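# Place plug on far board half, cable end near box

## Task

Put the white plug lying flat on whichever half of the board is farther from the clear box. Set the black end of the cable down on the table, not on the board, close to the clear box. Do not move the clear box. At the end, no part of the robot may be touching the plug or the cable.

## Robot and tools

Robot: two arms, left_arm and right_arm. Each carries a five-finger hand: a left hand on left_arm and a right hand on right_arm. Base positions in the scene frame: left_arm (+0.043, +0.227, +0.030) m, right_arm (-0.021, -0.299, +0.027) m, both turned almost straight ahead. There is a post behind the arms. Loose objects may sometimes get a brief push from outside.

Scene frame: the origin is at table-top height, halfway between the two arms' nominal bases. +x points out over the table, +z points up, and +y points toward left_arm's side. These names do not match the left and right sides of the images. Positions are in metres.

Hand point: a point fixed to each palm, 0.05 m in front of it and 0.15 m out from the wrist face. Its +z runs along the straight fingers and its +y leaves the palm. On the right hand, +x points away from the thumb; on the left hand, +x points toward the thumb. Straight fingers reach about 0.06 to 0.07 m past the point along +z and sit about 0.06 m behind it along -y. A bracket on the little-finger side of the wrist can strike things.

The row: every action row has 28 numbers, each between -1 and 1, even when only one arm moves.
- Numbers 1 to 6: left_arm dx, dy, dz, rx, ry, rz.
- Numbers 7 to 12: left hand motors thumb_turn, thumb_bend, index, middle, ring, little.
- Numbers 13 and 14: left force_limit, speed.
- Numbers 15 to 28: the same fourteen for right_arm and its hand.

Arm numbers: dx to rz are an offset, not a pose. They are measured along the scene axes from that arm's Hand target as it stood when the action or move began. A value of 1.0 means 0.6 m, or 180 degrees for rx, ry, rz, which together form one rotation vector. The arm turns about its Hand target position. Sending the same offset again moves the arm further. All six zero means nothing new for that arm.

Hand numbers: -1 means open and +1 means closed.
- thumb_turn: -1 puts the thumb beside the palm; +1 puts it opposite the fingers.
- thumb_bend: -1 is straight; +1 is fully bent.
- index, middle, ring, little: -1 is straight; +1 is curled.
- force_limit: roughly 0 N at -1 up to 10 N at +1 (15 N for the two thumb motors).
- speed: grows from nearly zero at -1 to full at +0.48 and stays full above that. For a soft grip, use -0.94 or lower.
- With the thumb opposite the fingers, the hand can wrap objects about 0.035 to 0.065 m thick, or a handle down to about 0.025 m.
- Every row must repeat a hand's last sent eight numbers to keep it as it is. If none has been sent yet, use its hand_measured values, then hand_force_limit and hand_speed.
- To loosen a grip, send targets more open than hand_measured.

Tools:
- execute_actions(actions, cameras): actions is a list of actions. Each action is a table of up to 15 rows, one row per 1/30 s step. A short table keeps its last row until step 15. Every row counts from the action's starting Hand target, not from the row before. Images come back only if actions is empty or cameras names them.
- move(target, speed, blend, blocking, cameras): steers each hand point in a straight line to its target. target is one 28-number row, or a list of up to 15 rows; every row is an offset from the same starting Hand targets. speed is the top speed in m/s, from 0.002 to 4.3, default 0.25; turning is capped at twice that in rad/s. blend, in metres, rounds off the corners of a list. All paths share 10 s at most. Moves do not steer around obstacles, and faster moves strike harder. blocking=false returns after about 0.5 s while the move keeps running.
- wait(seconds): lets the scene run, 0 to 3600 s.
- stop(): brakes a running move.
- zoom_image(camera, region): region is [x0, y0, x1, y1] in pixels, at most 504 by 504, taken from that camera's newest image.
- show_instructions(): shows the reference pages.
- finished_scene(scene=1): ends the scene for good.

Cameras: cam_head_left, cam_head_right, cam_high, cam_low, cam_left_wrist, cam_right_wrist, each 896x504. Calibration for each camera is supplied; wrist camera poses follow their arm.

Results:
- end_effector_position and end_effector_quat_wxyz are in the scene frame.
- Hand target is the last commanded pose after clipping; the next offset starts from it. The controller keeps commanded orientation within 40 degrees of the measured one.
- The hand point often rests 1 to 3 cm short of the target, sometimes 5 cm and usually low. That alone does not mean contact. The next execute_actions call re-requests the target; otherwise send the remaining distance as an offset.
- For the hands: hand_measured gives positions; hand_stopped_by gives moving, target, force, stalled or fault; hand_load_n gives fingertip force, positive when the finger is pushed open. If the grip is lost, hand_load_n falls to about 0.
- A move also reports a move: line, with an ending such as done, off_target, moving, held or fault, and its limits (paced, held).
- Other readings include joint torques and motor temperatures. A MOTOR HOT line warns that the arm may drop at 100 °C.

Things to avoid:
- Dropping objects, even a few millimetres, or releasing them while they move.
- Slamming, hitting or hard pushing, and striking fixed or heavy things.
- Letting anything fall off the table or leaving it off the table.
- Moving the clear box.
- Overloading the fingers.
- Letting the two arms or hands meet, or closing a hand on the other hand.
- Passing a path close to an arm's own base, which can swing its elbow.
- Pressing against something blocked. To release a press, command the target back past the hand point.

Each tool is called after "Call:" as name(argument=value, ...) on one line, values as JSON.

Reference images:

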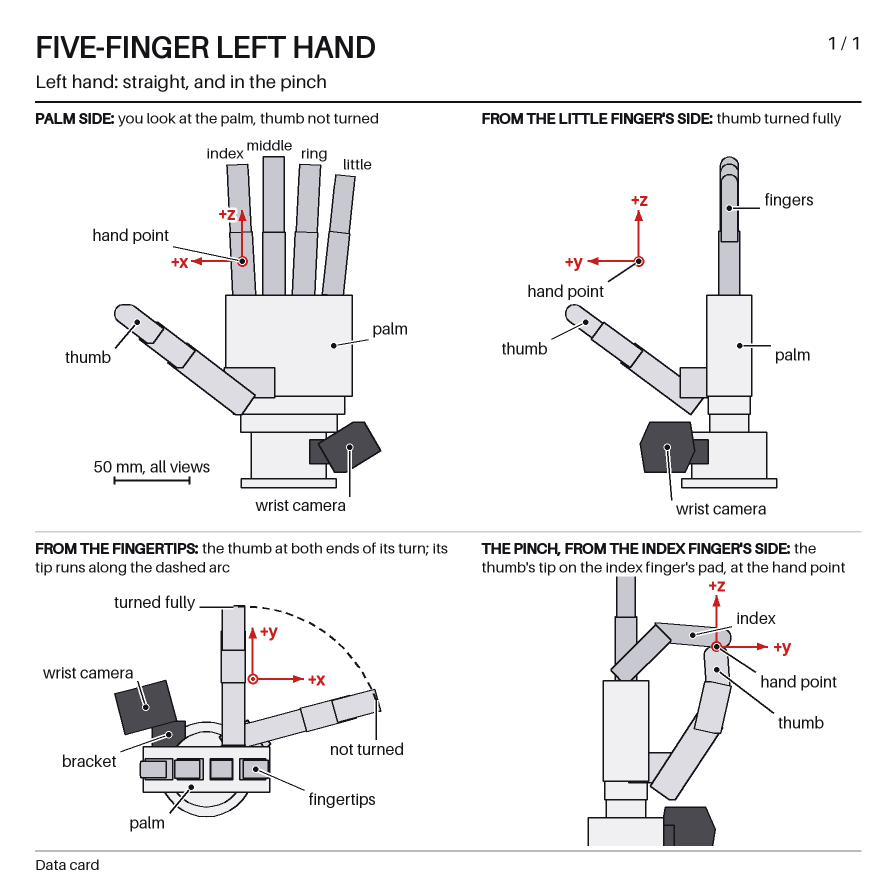

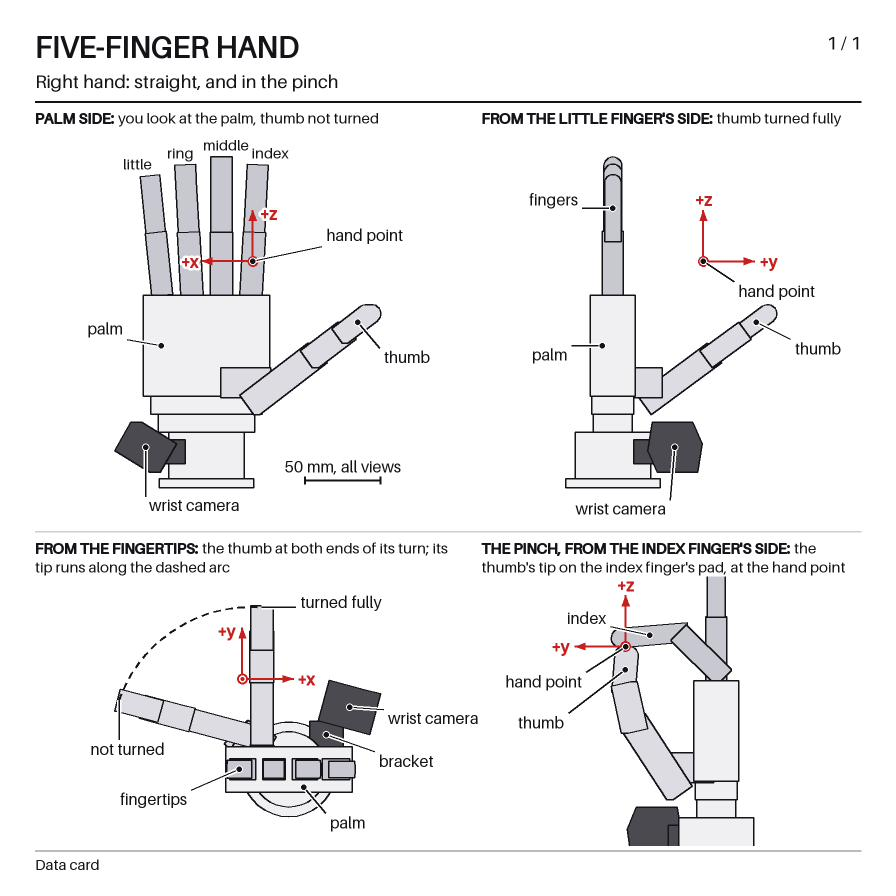

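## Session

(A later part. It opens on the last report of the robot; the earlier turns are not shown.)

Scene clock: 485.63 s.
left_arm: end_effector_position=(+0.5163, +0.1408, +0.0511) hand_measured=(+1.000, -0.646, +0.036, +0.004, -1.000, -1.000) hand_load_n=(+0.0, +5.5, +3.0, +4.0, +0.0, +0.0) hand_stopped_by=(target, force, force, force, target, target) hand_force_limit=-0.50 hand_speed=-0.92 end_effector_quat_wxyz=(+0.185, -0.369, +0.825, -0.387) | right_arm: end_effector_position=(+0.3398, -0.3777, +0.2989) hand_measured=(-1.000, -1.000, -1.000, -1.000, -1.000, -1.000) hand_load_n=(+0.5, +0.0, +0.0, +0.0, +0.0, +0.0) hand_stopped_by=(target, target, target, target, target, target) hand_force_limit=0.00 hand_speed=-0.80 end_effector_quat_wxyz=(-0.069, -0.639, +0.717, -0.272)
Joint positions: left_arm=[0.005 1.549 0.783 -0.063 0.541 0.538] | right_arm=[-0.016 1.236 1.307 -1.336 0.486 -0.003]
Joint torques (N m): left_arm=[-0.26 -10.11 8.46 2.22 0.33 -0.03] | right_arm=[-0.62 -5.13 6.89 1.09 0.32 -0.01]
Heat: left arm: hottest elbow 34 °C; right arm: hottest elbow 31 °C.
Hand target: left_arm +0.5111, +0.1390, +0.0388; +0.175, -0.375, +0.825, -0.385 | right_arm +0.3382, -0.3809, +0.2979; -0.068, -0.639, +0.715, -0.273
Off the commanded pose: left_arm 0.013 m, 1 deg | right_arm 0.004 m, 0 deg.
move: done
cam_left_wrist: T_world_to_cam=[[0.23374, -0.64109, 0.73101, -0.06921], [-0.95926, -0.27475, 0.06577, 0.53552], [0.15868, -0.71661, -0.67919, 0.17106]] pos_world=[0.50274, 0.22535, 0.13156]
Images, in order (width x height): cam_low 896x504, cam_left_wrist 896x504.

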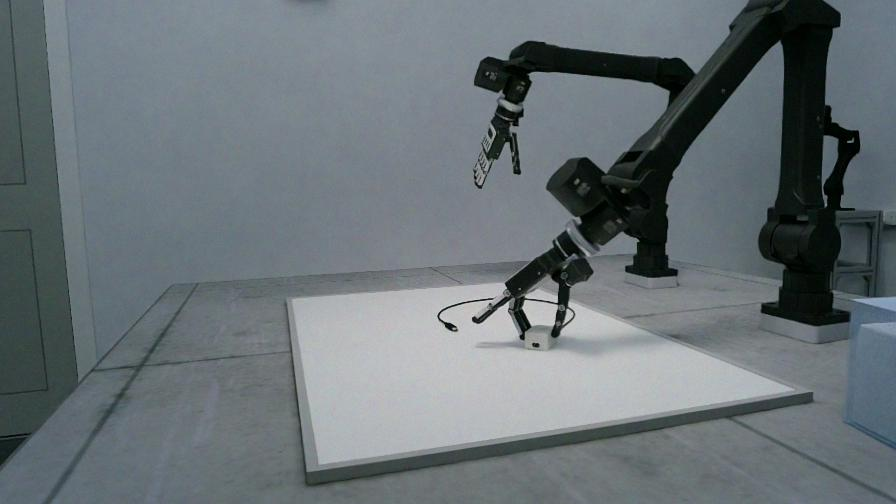

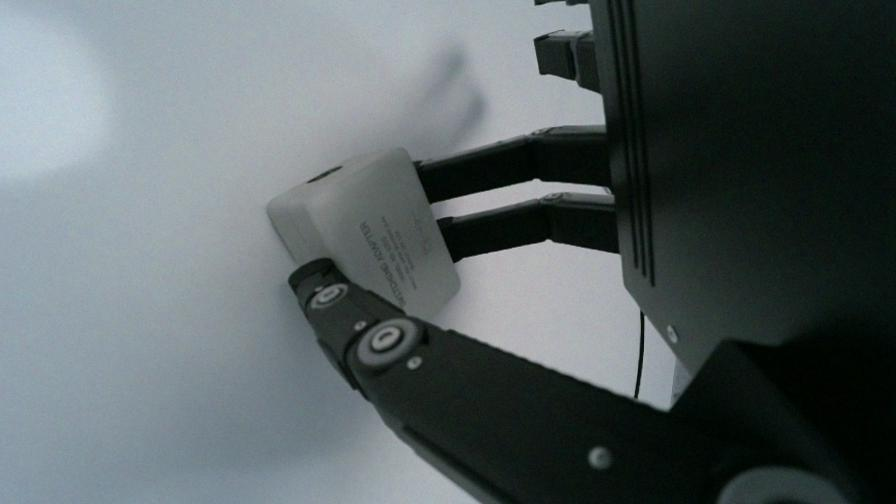

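Call:
move(target=[[0, 0, 0.075, 0, 0, 0, 1, 0.0, 0.3, 0.3, -1, -1, -0.5, -0.92, 0, 0, 0, 0, 0, 0, -1, -1, -1, -1, -1, -1, 0.0, -0.8], [-0.052, -0.392, 0.075, 0, 0, -0.189, 1, 0.0, 0.3, 0.3, -1, -1, -0.5, -0.92, 0, 0, 0, 0, 0, 0, -1, -1, -1, -1, -1, -1, 0.0, -0.8]], speed=[0.08, 0.18], blend=[0.02, 0], cameras=["all"])

Call:
zoom_image(camera="cam_low", region=[400, 200, 660, 370])

Scene clock: 546.50 s.
left_arm: end_effector_position=(+0.4618, -0.0899, +0.0759) hand_measured=(+1.000, -0.646, +0.036, +0.004, -1.000, -1.000) hand_load_n=(+0.0, +5.5, +3.0, +3.5, +0.0, +0.0) hand_stopped_by=(target, force, force, force, target, target) hand_force_limit=-0.50 hand_speed=-0.92 end_effector_quat_wxyz=(+0.045, -0.126, +0.900, -0.415) | right_arm: end_effector_position=(+0.3398, -0.3777, +0.2989) hand_measured=(-1.000, -1.000, -1.000, -1.000, -1.000, -1.000) hand_load_n=(+0.0, +0.0, +0.0, +0.0, +0.0, +0.0) hand_stopped_by=(target, target, target, target, target, target) hand_force_limit=0.00 hand_speed=-0.80 end_effector_quat_wxyz=(-0.069, -0.639, +0.717, -0.272)
Joint positions: left_arm=[-0.464 1.646 1.013 -0.299 0.623 0.635] | right_arm=[-0.016 1.236 1.307 -1.336 0.486 -0.003]
Joint torques (N m): left_arm=[0.09 -12.69 14.6 1.18 0.47 0.2] | right_arm=[-0.5 -5.36 6.9 1.16 0.31 0]
Heat: left arm: hottest elbow 34 °C; right arm: hottest elbow 31 °C.
Hand target: left_arm +0.4798, -0.0962, +0.0837; +0.054, -0.118, +0.899, -0.419 | right_arm +0.3382, -0.3809, +0.2979; -0.068, -0.639, +0.715, -0.273
Off the commanded pose: left_arm 0.021 m, 2 deg | right_arm 0.004 m, 0 deg.
move: off_target (left_arm)
cam_left_wrist: T_world_to_cam=[[-0.12247, -0.6739, 0.7286, -0.06079], [-0.94744, 0.29801, 0.11638, 0.46027], [-0.29555, -0.67605, -0.67498, 0.24444]] pos_world=[0.50088, -0.01288, 0.15572]
cam_right_wrist: T_world_to_cam=[[-0.96929, -0.1877, -0.15886, 0.30256], [-0.19414, 0.98063, 0.02589, 0.42598], [0.15093, 0.05594, -0.98696, 0.38257]] pos_world=[0.31823, -0.38233, 0.41461]

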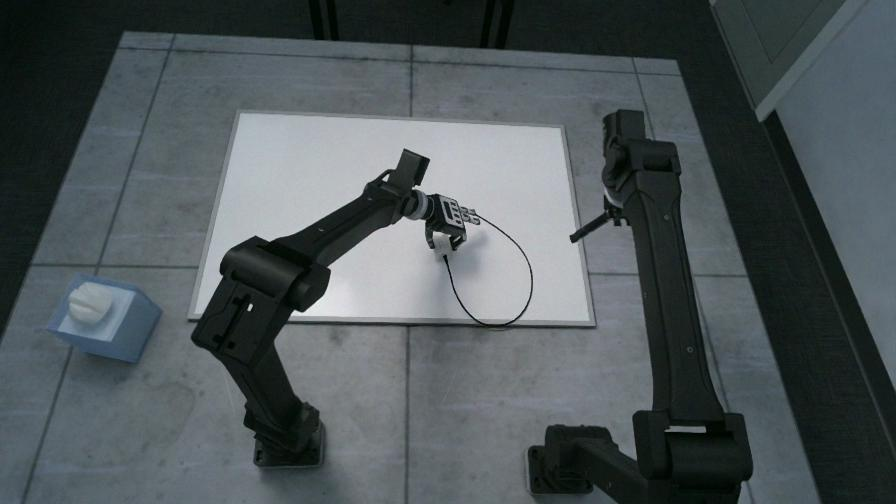

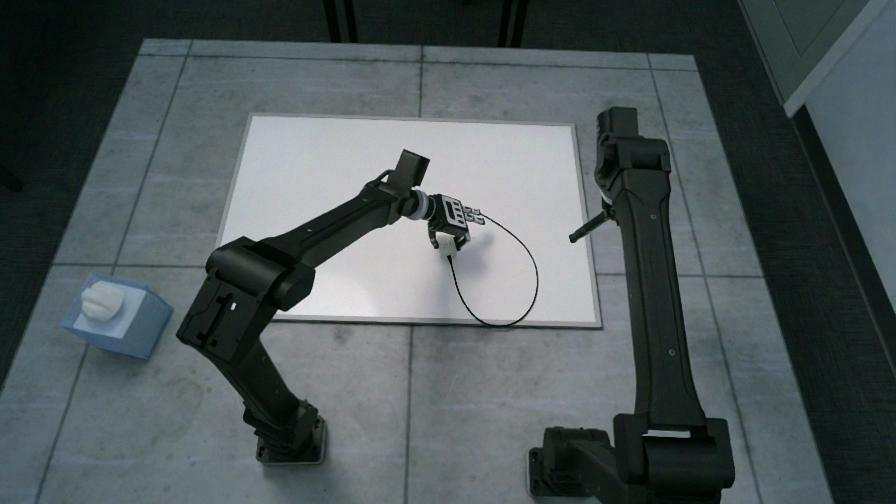

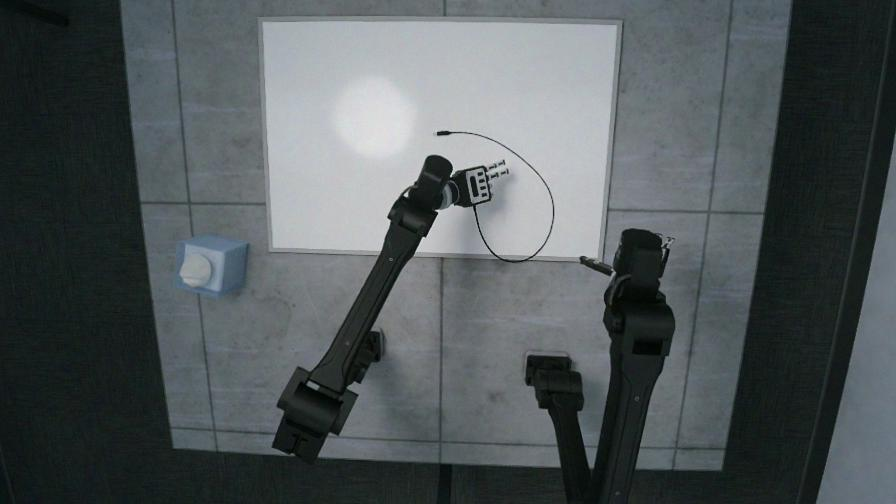

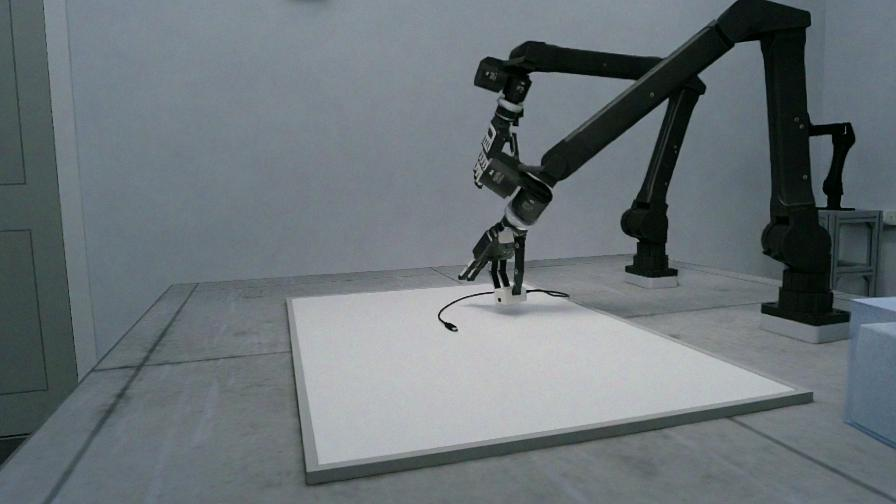

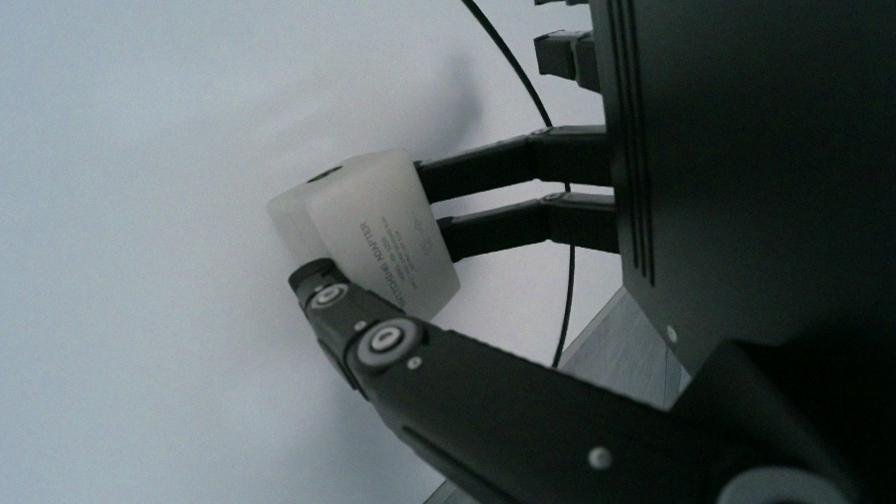

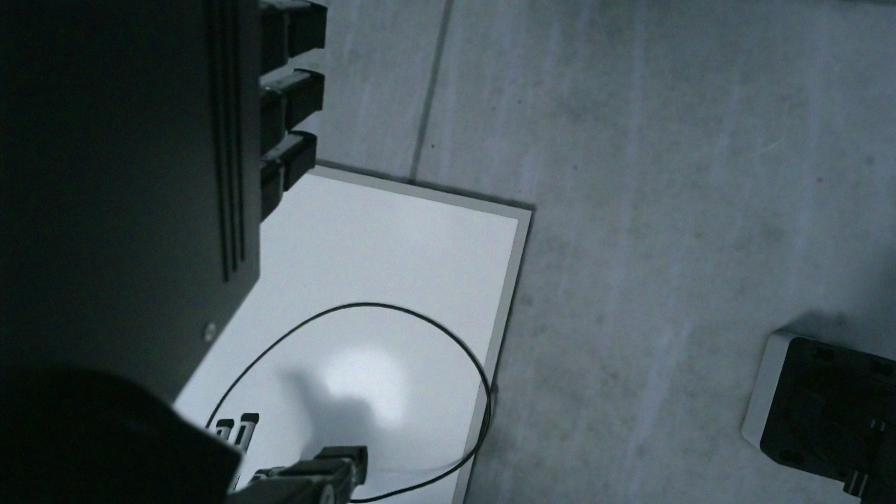

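Scaled by 1.938 from the camera's image (finer frame: 1280x720).

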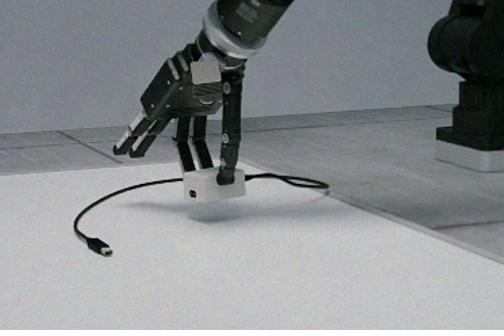

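Call:
move(target=[0.03, 0, -0.062, 0, 0, 0, 1, 0.0, 0.3, 0.3, -1, -1, -0.5, -0.92, 0, 0, 0, 0, 0, 0, -1, -1, -1, -1, -1, -1, 0.0, -0.8], speed=0.08, cameras=["cam_left_wrist", "cam_low", "cam_head_left"])

Call:
zoom_image(camera="cam_low", region=[400, 200, 660, 370])

Scene clock: 557.03 s.
left_arm: end_effector_position=(+0.4792, -0.0933, +0.0515) hand_measured=(+1.000, -0.646, +0.036, +0.004, -1.000, -1.000) hand_load_n=(+0.0, +5.0, +3.0, +4.0, +0.5, +0.0) hand_stopped_by=(target, force, force, force, target, target) hand_force_limit=-0.50 hand_speed=-0.92 end_effector_quat_wxyz=(+0.043, -0.125, +0.899, -0.418) | right_arm: end_effector_position=(+0.3398, -0.3777, +0.2989) hand_measured=(-1.000, -1.000, -1.000, -1.000, -1.000, -1.000) hand_load_n=(+0.0, +0.0, +0.0, +0.0, +0.0, +0.0) hand_stopped_by=(target, target, target, target, target, target) hand_force_limit=0.00 hand_speed=-0.80 end_effector_quat_wxyz=(-0.069, -0.639, +0.717, -0.272)
Joint positions: left_arm=[-0.452 1.727 1.04 -0.249 0.637 0.644] | right_arm=[-0.016 1.236 1.307 -1.336 0.486 -0.003]
Joint torques (N m): left_arm=[0.44 -12.16 13.18 2.06 0.28 0.27] | right_arm=[-0.26 -5.01 6.9 1.16 0.33 0]
Heat: left arm: hottest elbow 35 °C; right arm: hottest elbow 31 °C.
Hand target: left_arm +0.4978, -0.0963, +0.0464; +0.054, -0.118, +0.899, -0.419 | right_arm +0.3382, -0.3809, +0.2979; -0.068, -0.639, +0.715, -0.273
Off the commanded pose: left_arm 0.020 m, 2 deg | right_arm 0.004 m, 0 deg.
move: off_target (left_arm)
cam_left_wrist: T_world_to_cam=[[-0.1232, -0.66827, 0.73364, -0.04255], [-0.94662, 0.30104, 0.11525, 0.48062], [-0.29787, -0.68029, -0.66969, 0.23116]] pos_world=[0.51858, -0.01587, 0.13063]
Images, in order (width x height): cam_head_left 896x504, cam_low 896x504, cam_left_wrist 896x504.

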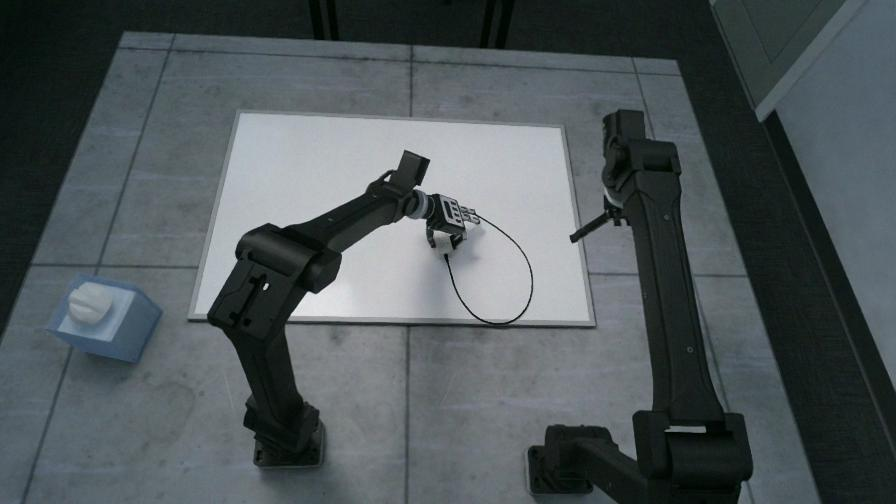

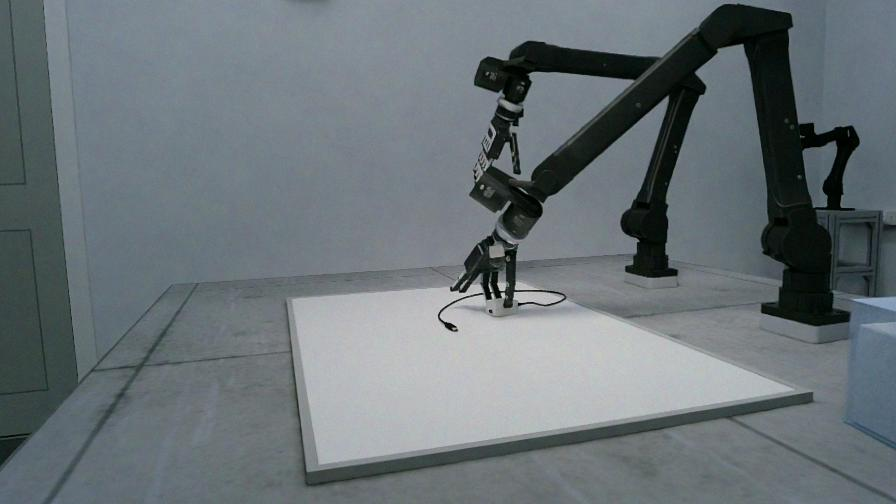

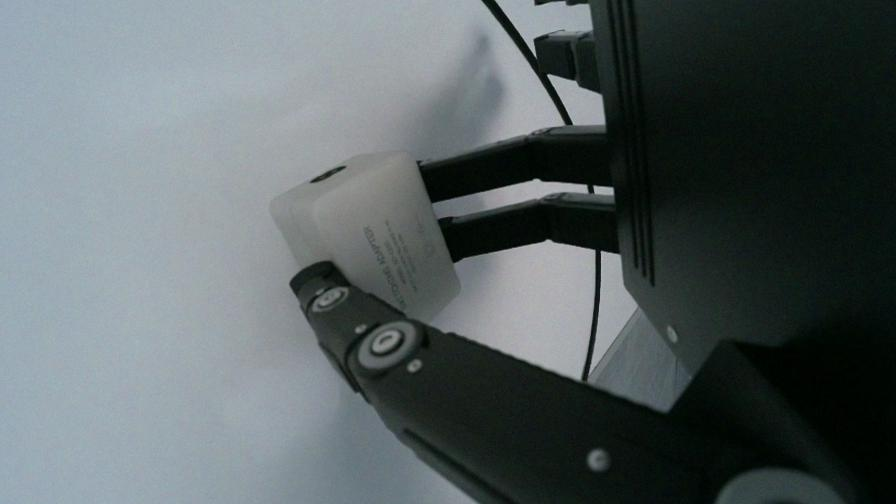

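Scaled by 1.938 from the camera's image (finer frame: 1280x720).

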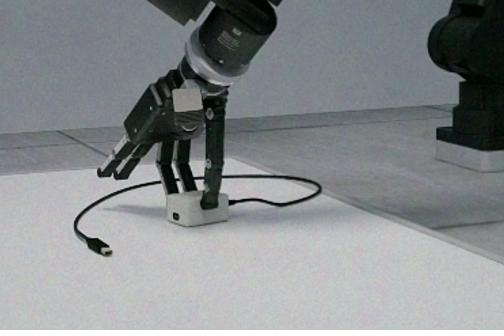

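Call:
move(target=[0, 0, -0.012, 0, 0, 0, 1, 0.0, 0.3, 0.3, -1, -1, -0.5, -0.92, 0, 0, 0, 0, 0, 0, -1, -1, -1, -1, -1, -1, 0.0, -0.8], speed=0.05, cameras=["cam_left_wrist", "cam_low"])

Call:
zoom_image(camera="cam_low", region=[440, 250, 560, 340])

Scene clock: 570.57 s.
left_arm: end_effector_position=(+0.4825, -0.0953, +0.0511) hand_measured=(+1.000, -0.646, +0.036, +0.004, -1.000, -1.000) hand_load_n=(+0.0, +5.5, +2.5, +4.0, +0.0, +0.0) hand_stopped_by=(target, force, force, force, target, target) hand_force_limit=-0.50 hand_speed=-0.92 end_effector_quat_wxyz=(+0.048, -0.122, +0.897, -0.422) | right_arm: end_effector_position=(+0.3398, -0.3777, +0.2989) hand_measured=(-1.000, -1.000, -1.000, -1.000, -1.000, -1.000) hand_load_n=(+0.0, +0.0, +0.0, +0.0, +0.0, +0.0) hand_stopped_by=(target, target, target, target, target, target) hand_force_limit=0.00 hand_speed=-0.80 end_effector_quat_wxyz=(-0.069, -0.639, +0.717, -0.272)
Joint positions: left_arm=[-0.452 1.731 1.04 -0.229 0.64 0.644] | right_arm=[-0.016 1.236 1.307 -1.336 0.486 -0.003]
Joint torques (N m): left_arm=[0.38 -11.58 12.62 2.06 0.17 0.27] | right_arm=[-0.44 -5.25 6.9 1.11 0.32 -0.01]
Heat: left arm: hottest elbow 36 °C; right arm: hottest elbow 31 °C.
Hand target: left_arm +0.4978, -0.0963, +0.0393; +0.054, -0.118, +0.899, -0.419 | right_arm +0.3382, -0.3809, +0.2979; -0.068, -0.639, +0.715, -0.273
Off the commanded pose: left_arm 0.019 m, 1 deg | right_arm 0.004 m, 0 deg.
move: off_target (left_arm)
cam_left_wrist: T_world_to_cam=[[-0.13357, -0.66203, 0.73748, -0.03782], [-0.94751, 0.30344, 0.10079, 0.48573], [-0.29051, -0.6853, -0.66781, 0.22643]] pos_world=[0.52096, -0.01726, 0.13015]
Images, in order (width x height): cam_low 896x504, cam_left_wrist 896x504.

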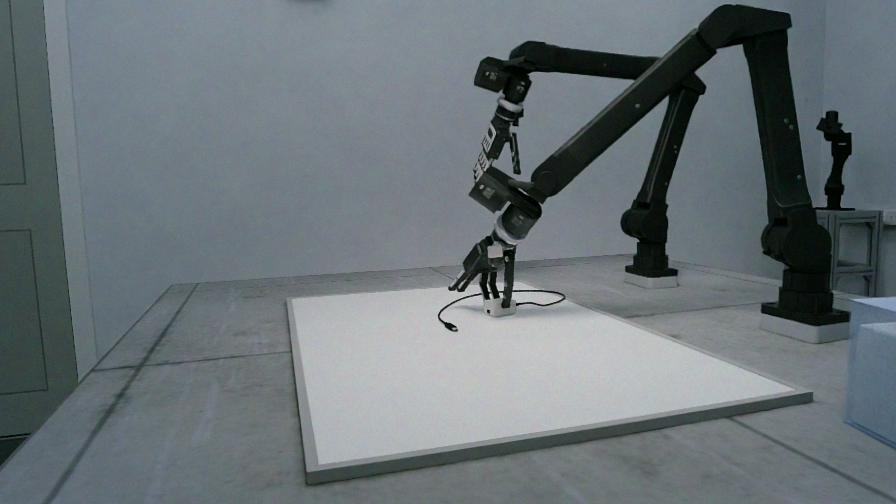

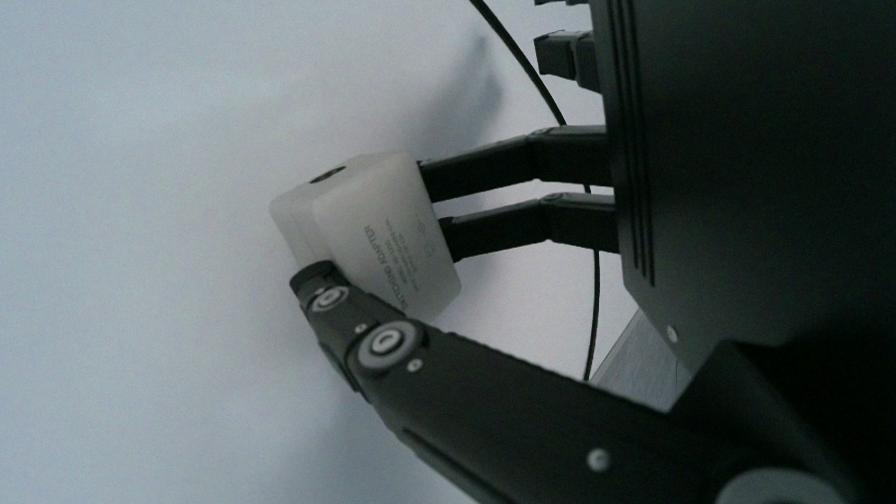

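Scaled by 4.200 from the camera's image (finer frame: 1280x720).

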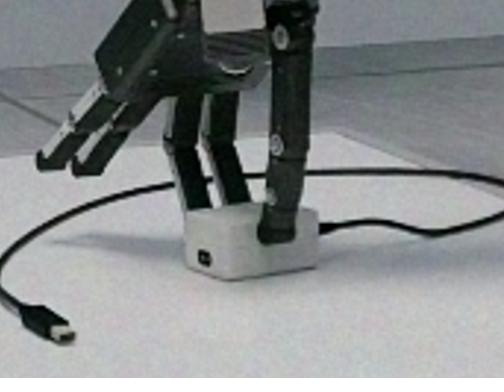

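Call:
move(target=[0, 0, 0.012, 0, 0, 0, 1, -0.85, -0.35, -0.35, -1, -1, -0.5, -0.85, 0, 0, 0, 0, 0, 0, -1, -1, -1, -1, -1, -1, 0.0, -0.8], speed=0.03, cameras=["cam_left_wrist", "cam_low"])

Call:
zoom_image(camera="cam_low", region=[440, 250, 560, 340])

Scene clock: 587.23 s.
left_arm: end_effector_position=(+0.4823, -0.0942, +0.0460) hand_measured=(+1.000, -0.850, -0.350, -0.350, -1.000, -1.000) hand_load_n=(+0.0, +0.0, +0.0, +0.0, +0.0, +0.0) hand_stopped_by=(target, target, target, target, target, target) hand_force_limit=-0.50 hand_speed=-0.85 end_effector_quat_wxyz=(+0.047, -0.122, +0.899, -0.419) | right_arm: end_effector_position=(+0.3398, -0.3777, +0.2989) hand_measured=(-1.000, -1.000, -1.000, -1.000, -1.000, -1.000) hand_load_n=(+0.5, +0.0, +0.0, +0.0, +0.0, +0.0) hand_stopped_by=(target, target, target, target, target, target) hand_force_limit=0.00 hand_speed=-0.80 end_effector_quat_wxyz=(-0.069, -0.639, +0.717, -0.272)
Joint positions: left_arm=[-0.452 1.741 1.04 -0.229 0.636 0.649] | right_arm=[-0.016 1.236 1.307 -1.336 0.486 -0.003]
Joint torques (N m): left_arm=[0.32 -13.45 13.16 1.31 0.32 0.21] | right_arm=[-0.67 -5.3 6.91 1.16 0.34 -0.01]
Heat: left arm: hottest elbow 37 °C; right arm: hottest elbow 31 °C.
Hand target: left_arm +0.4978, -0.0964, +0.0466; +0.054, -0.118, +0.899, -0.419 | right_arm +0.3382, -0.3809, +0.2979; -0.068, -0.639, +0.715, -0.273
Off the commanded pose: left_arm 0.016 m, 1 deg | right_arm 0.004 m, 0 deg.
move: off_target (left_arm)
cam_left_wrist: T_world_to_cam=[[-0.13249, -0.66726, 0.73295, -0.03414], [-0.94672, 0.30418, 0.10579, 0.48525], [-0.29354, -0.67988, -0.67201, 0.22581]] pos_world=[0.52116, -0.01687, 0.12544]
Images, in order (width x height): cam_low 896x504, cam_left_wrist 896x504.

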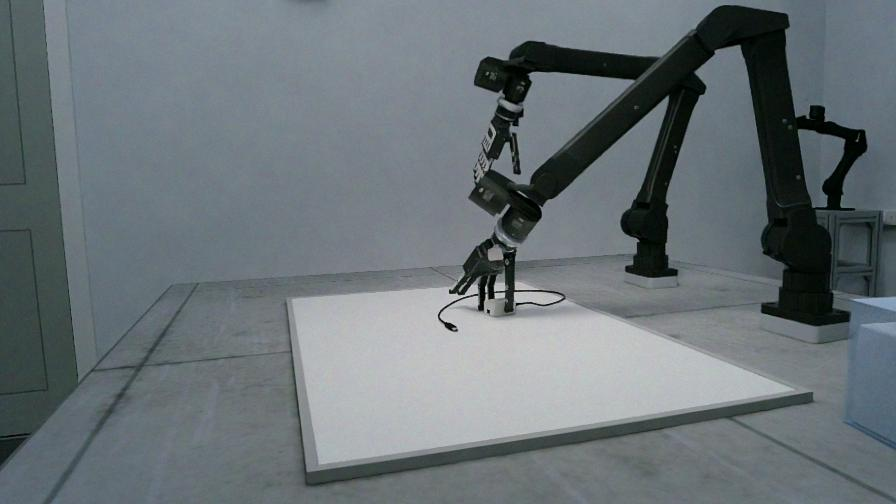

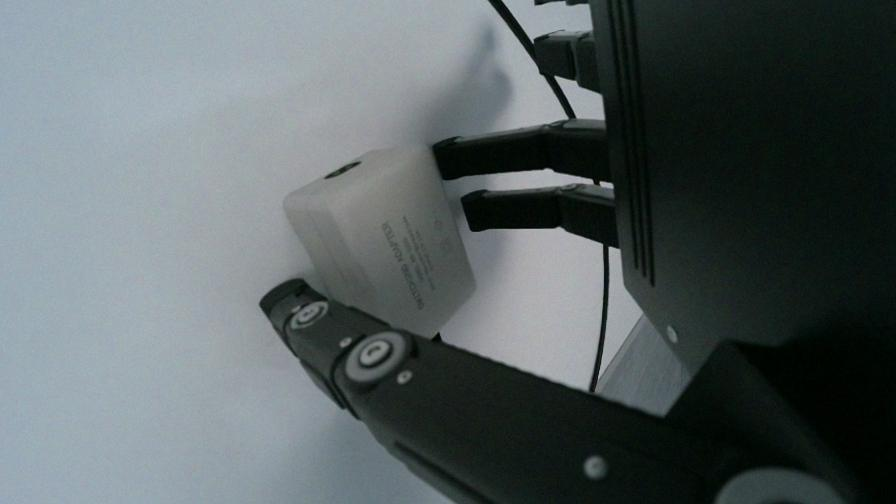

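Scaled by 4.200 from the camera's image (finer frame: 1280x720).

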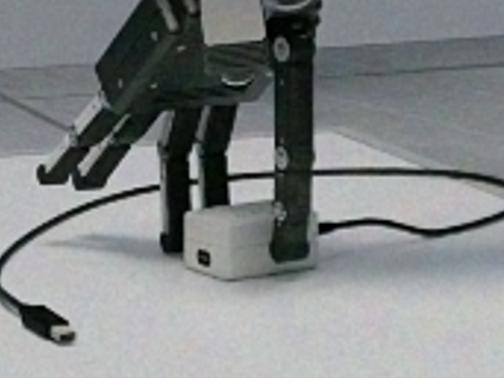

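Call:
move(target=[[0, 0, 0.14, 0, 0, 0, 1, -0.85, -0.35, -0.35, -1, -1, -0.5, -0.85, 0, 0, 0, 0, 0, 0, -1, -1, -1, -1, -1, -1, 0.0, -0.8], [0, 0.28, 0.25, 0, 0, 0, 1, -0.85, -0.35, -0.35, -1, -1, -0.5, -0.85, 0, 0, 0, 0, 0, 0, -1, -1, -1, -1, -1, -1, 0.0, -0.8]], speed=[0.1, 0.25], blend=[0.02, 0], cameras=["all"])

Call:
zoom_image(camera="cam_head_left", region=[380, 180, 560, 340])

Call:
zoom_image(camera="cam_head_left", region=[390, 185, 440, 220])

Call:
zoom_image(camera="cam_high", region=[420, 110, 470, 150])

Scene clock: 601.20 s.
left_arm: end_effector_position=(+0.4832, +0.0755, +0.1779) hand_measured=(+1.000, -0.850, -0.350, -0.350, -1.000, -1.000) hand_load_n=(+0.0, +0.0, +0.0, +0.0, +0.0, +0.0) hand_stopped_by=(target, target, target, target, target, target) hand_force_limit=-0.50 hand_speed=-0.85 end_effector_quat_wxyz=(+0.036, -0.135, +0.899, -0.415) | right_arm: end_effector_position=(+0.3398, -0.3777, +0.2989) hand_measured=(-1.000, -1.000, -1.000, -1.000, -1.000, -1.000) hand_load_n=(+0.0, +0.0, +0.0, +0.0, +0.0, +0.0) hand_stopped_by=(target, target, target, target, target, target) hand_force_limit=0.00 hand_speed=-0.80 end_effector_quat_wxyz=(-0.069, -0.639, +0.717, -0.272)
Joint positions: left_arm=[-0.099 1.501 1.169 -0.891 0.803 1.042] | right_arm=[-0.016 1.236 1.307 -1.336 0.486 -0.003]
Joint torques (N m): left_arm=[-0.62 -13.1 15.58 0.69 0.7 0.19] | right_arm=[-0.5 -5.01 6.9 1.17 0.33 -0.01]
Heat: left arm: hottest elbow 38 °C; right arm: hottest elbow 31 °C.
Hand target: left_arm +0.4978, +0.0716, +0.1964; +0.054, -0.118, +0.899, -0.419 | right_arm +0.3382, -0.3809, +0.2979; -0.068, -0.639, +0.715, -0.273
Off the commanded pose: left_arm 0.024 m, 3 deg | right_arm 0.004 m, 0 deg.
move: off_target (left_arm)
cam_left_wrist: T_world_to_cam=[[-0.09872, -0.67173, 0.73418, -0.03366], [-0.94743, 0.2891, 0.13712, 0.41646], [-0.30436, -0.68205, -0.66496, 0.43433]] pos_world=[0.52344, 0.15323, 0.25642]
cam_right_wrist: T_world_to_cam=[[-0.96929, -0.1877, -0.15886, 0.30256], [-0.19414, 0.98063, 0.02589, 0.42598], [0.15093, 0.05594, -0.98696, 0.38257]] pos_world=[0.31823, -0.38233, 0.41461]

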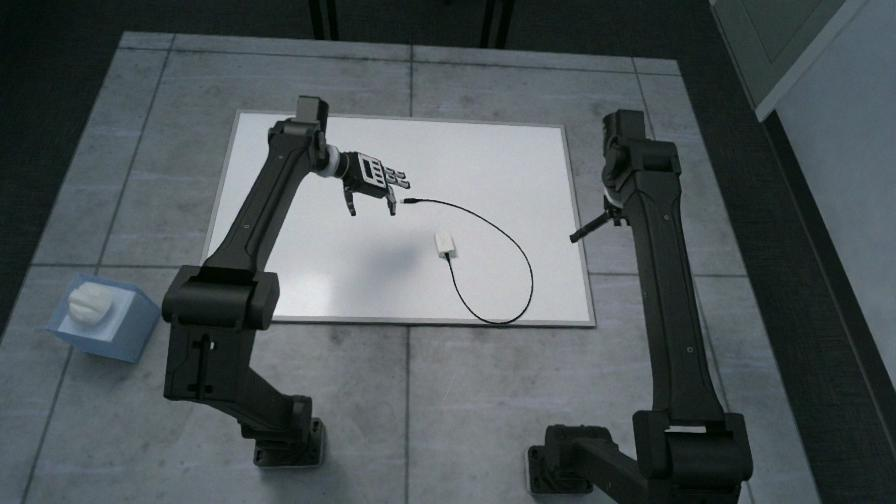

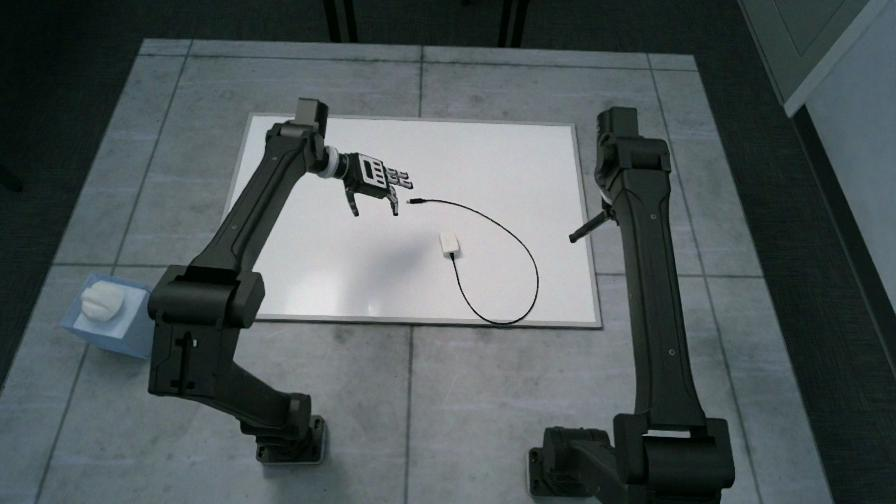

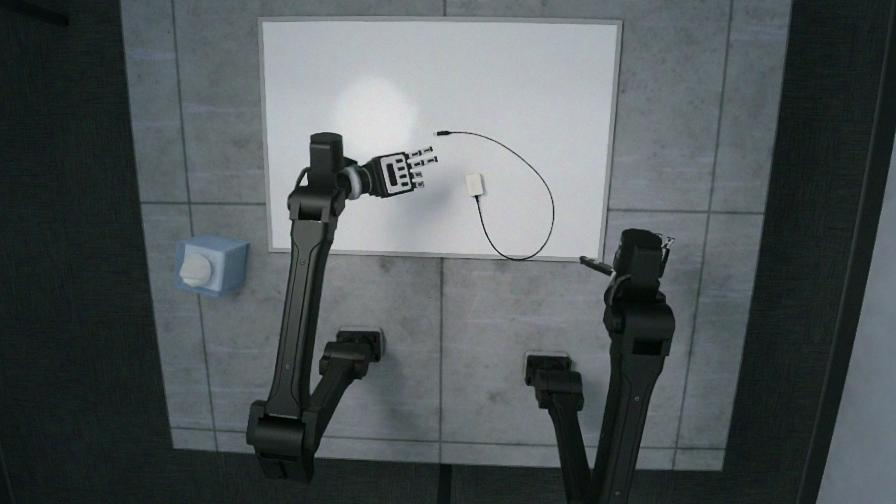

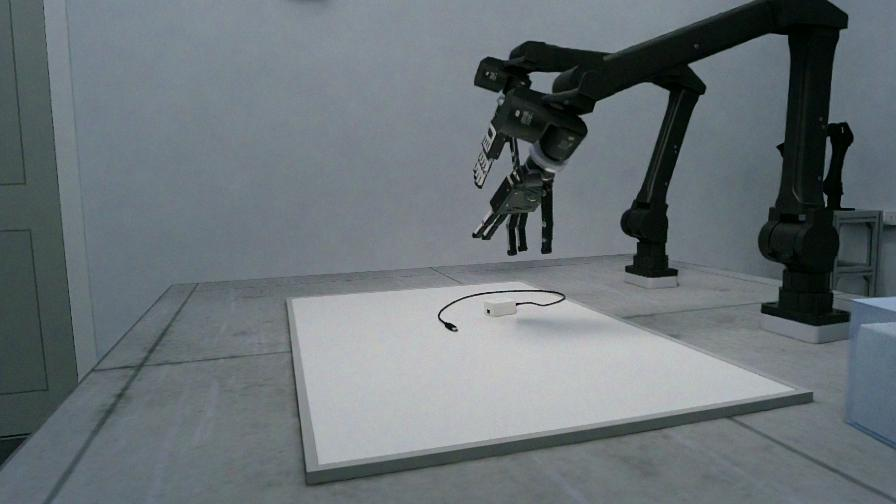

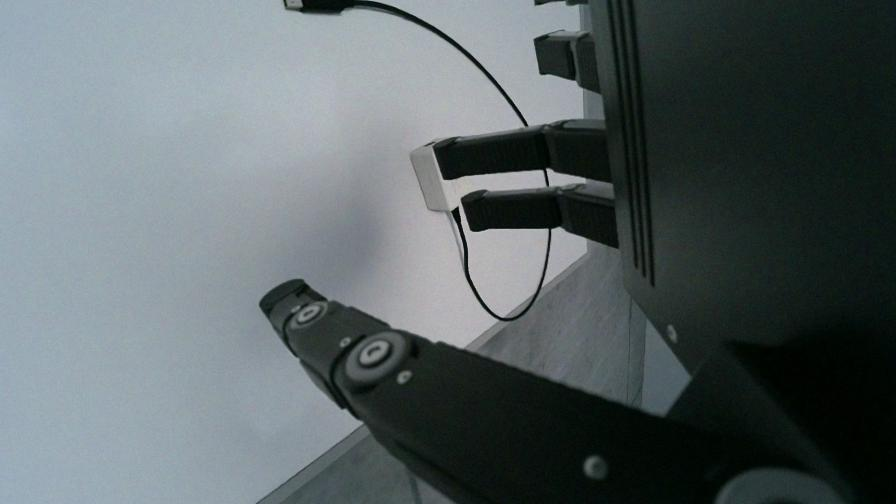

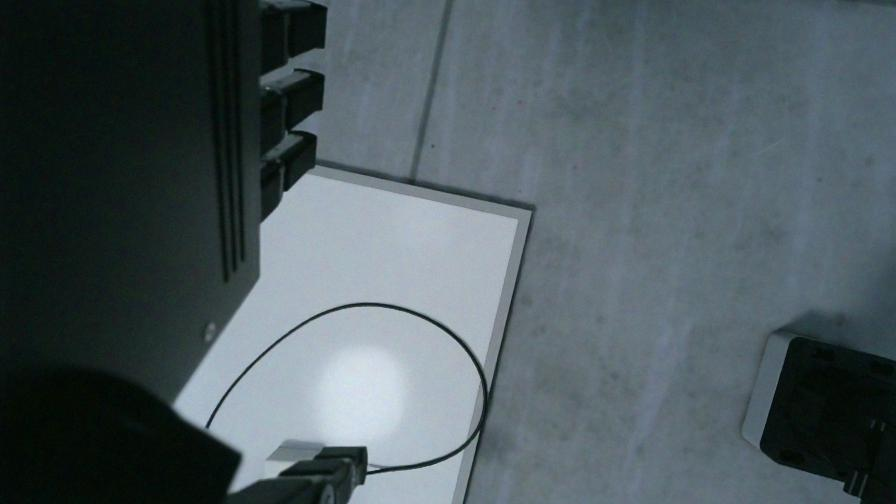

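Scaled by 2.800 from the camera's image (finer frame: 1280x720).

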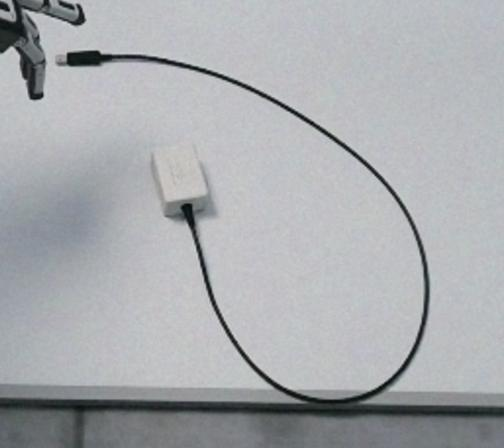

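Scaled by 10.080 from the camera's image (finer frame: 1280x720).

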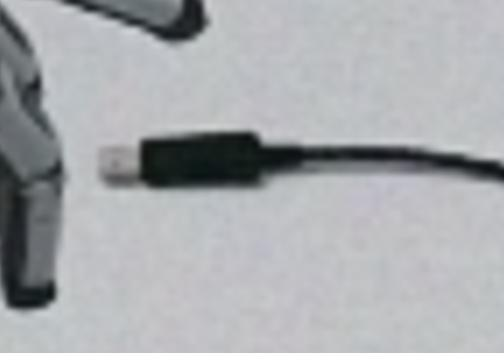

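Scaled by 10.080 from the camera's image (finer frame: 1280x720).

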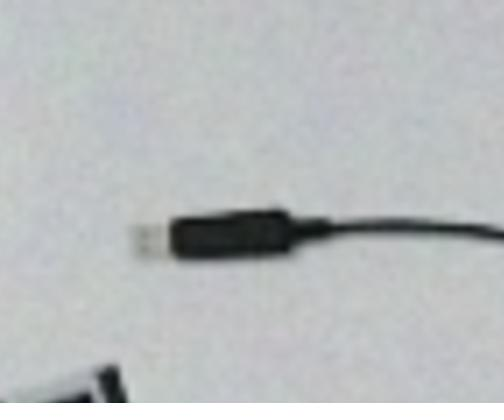

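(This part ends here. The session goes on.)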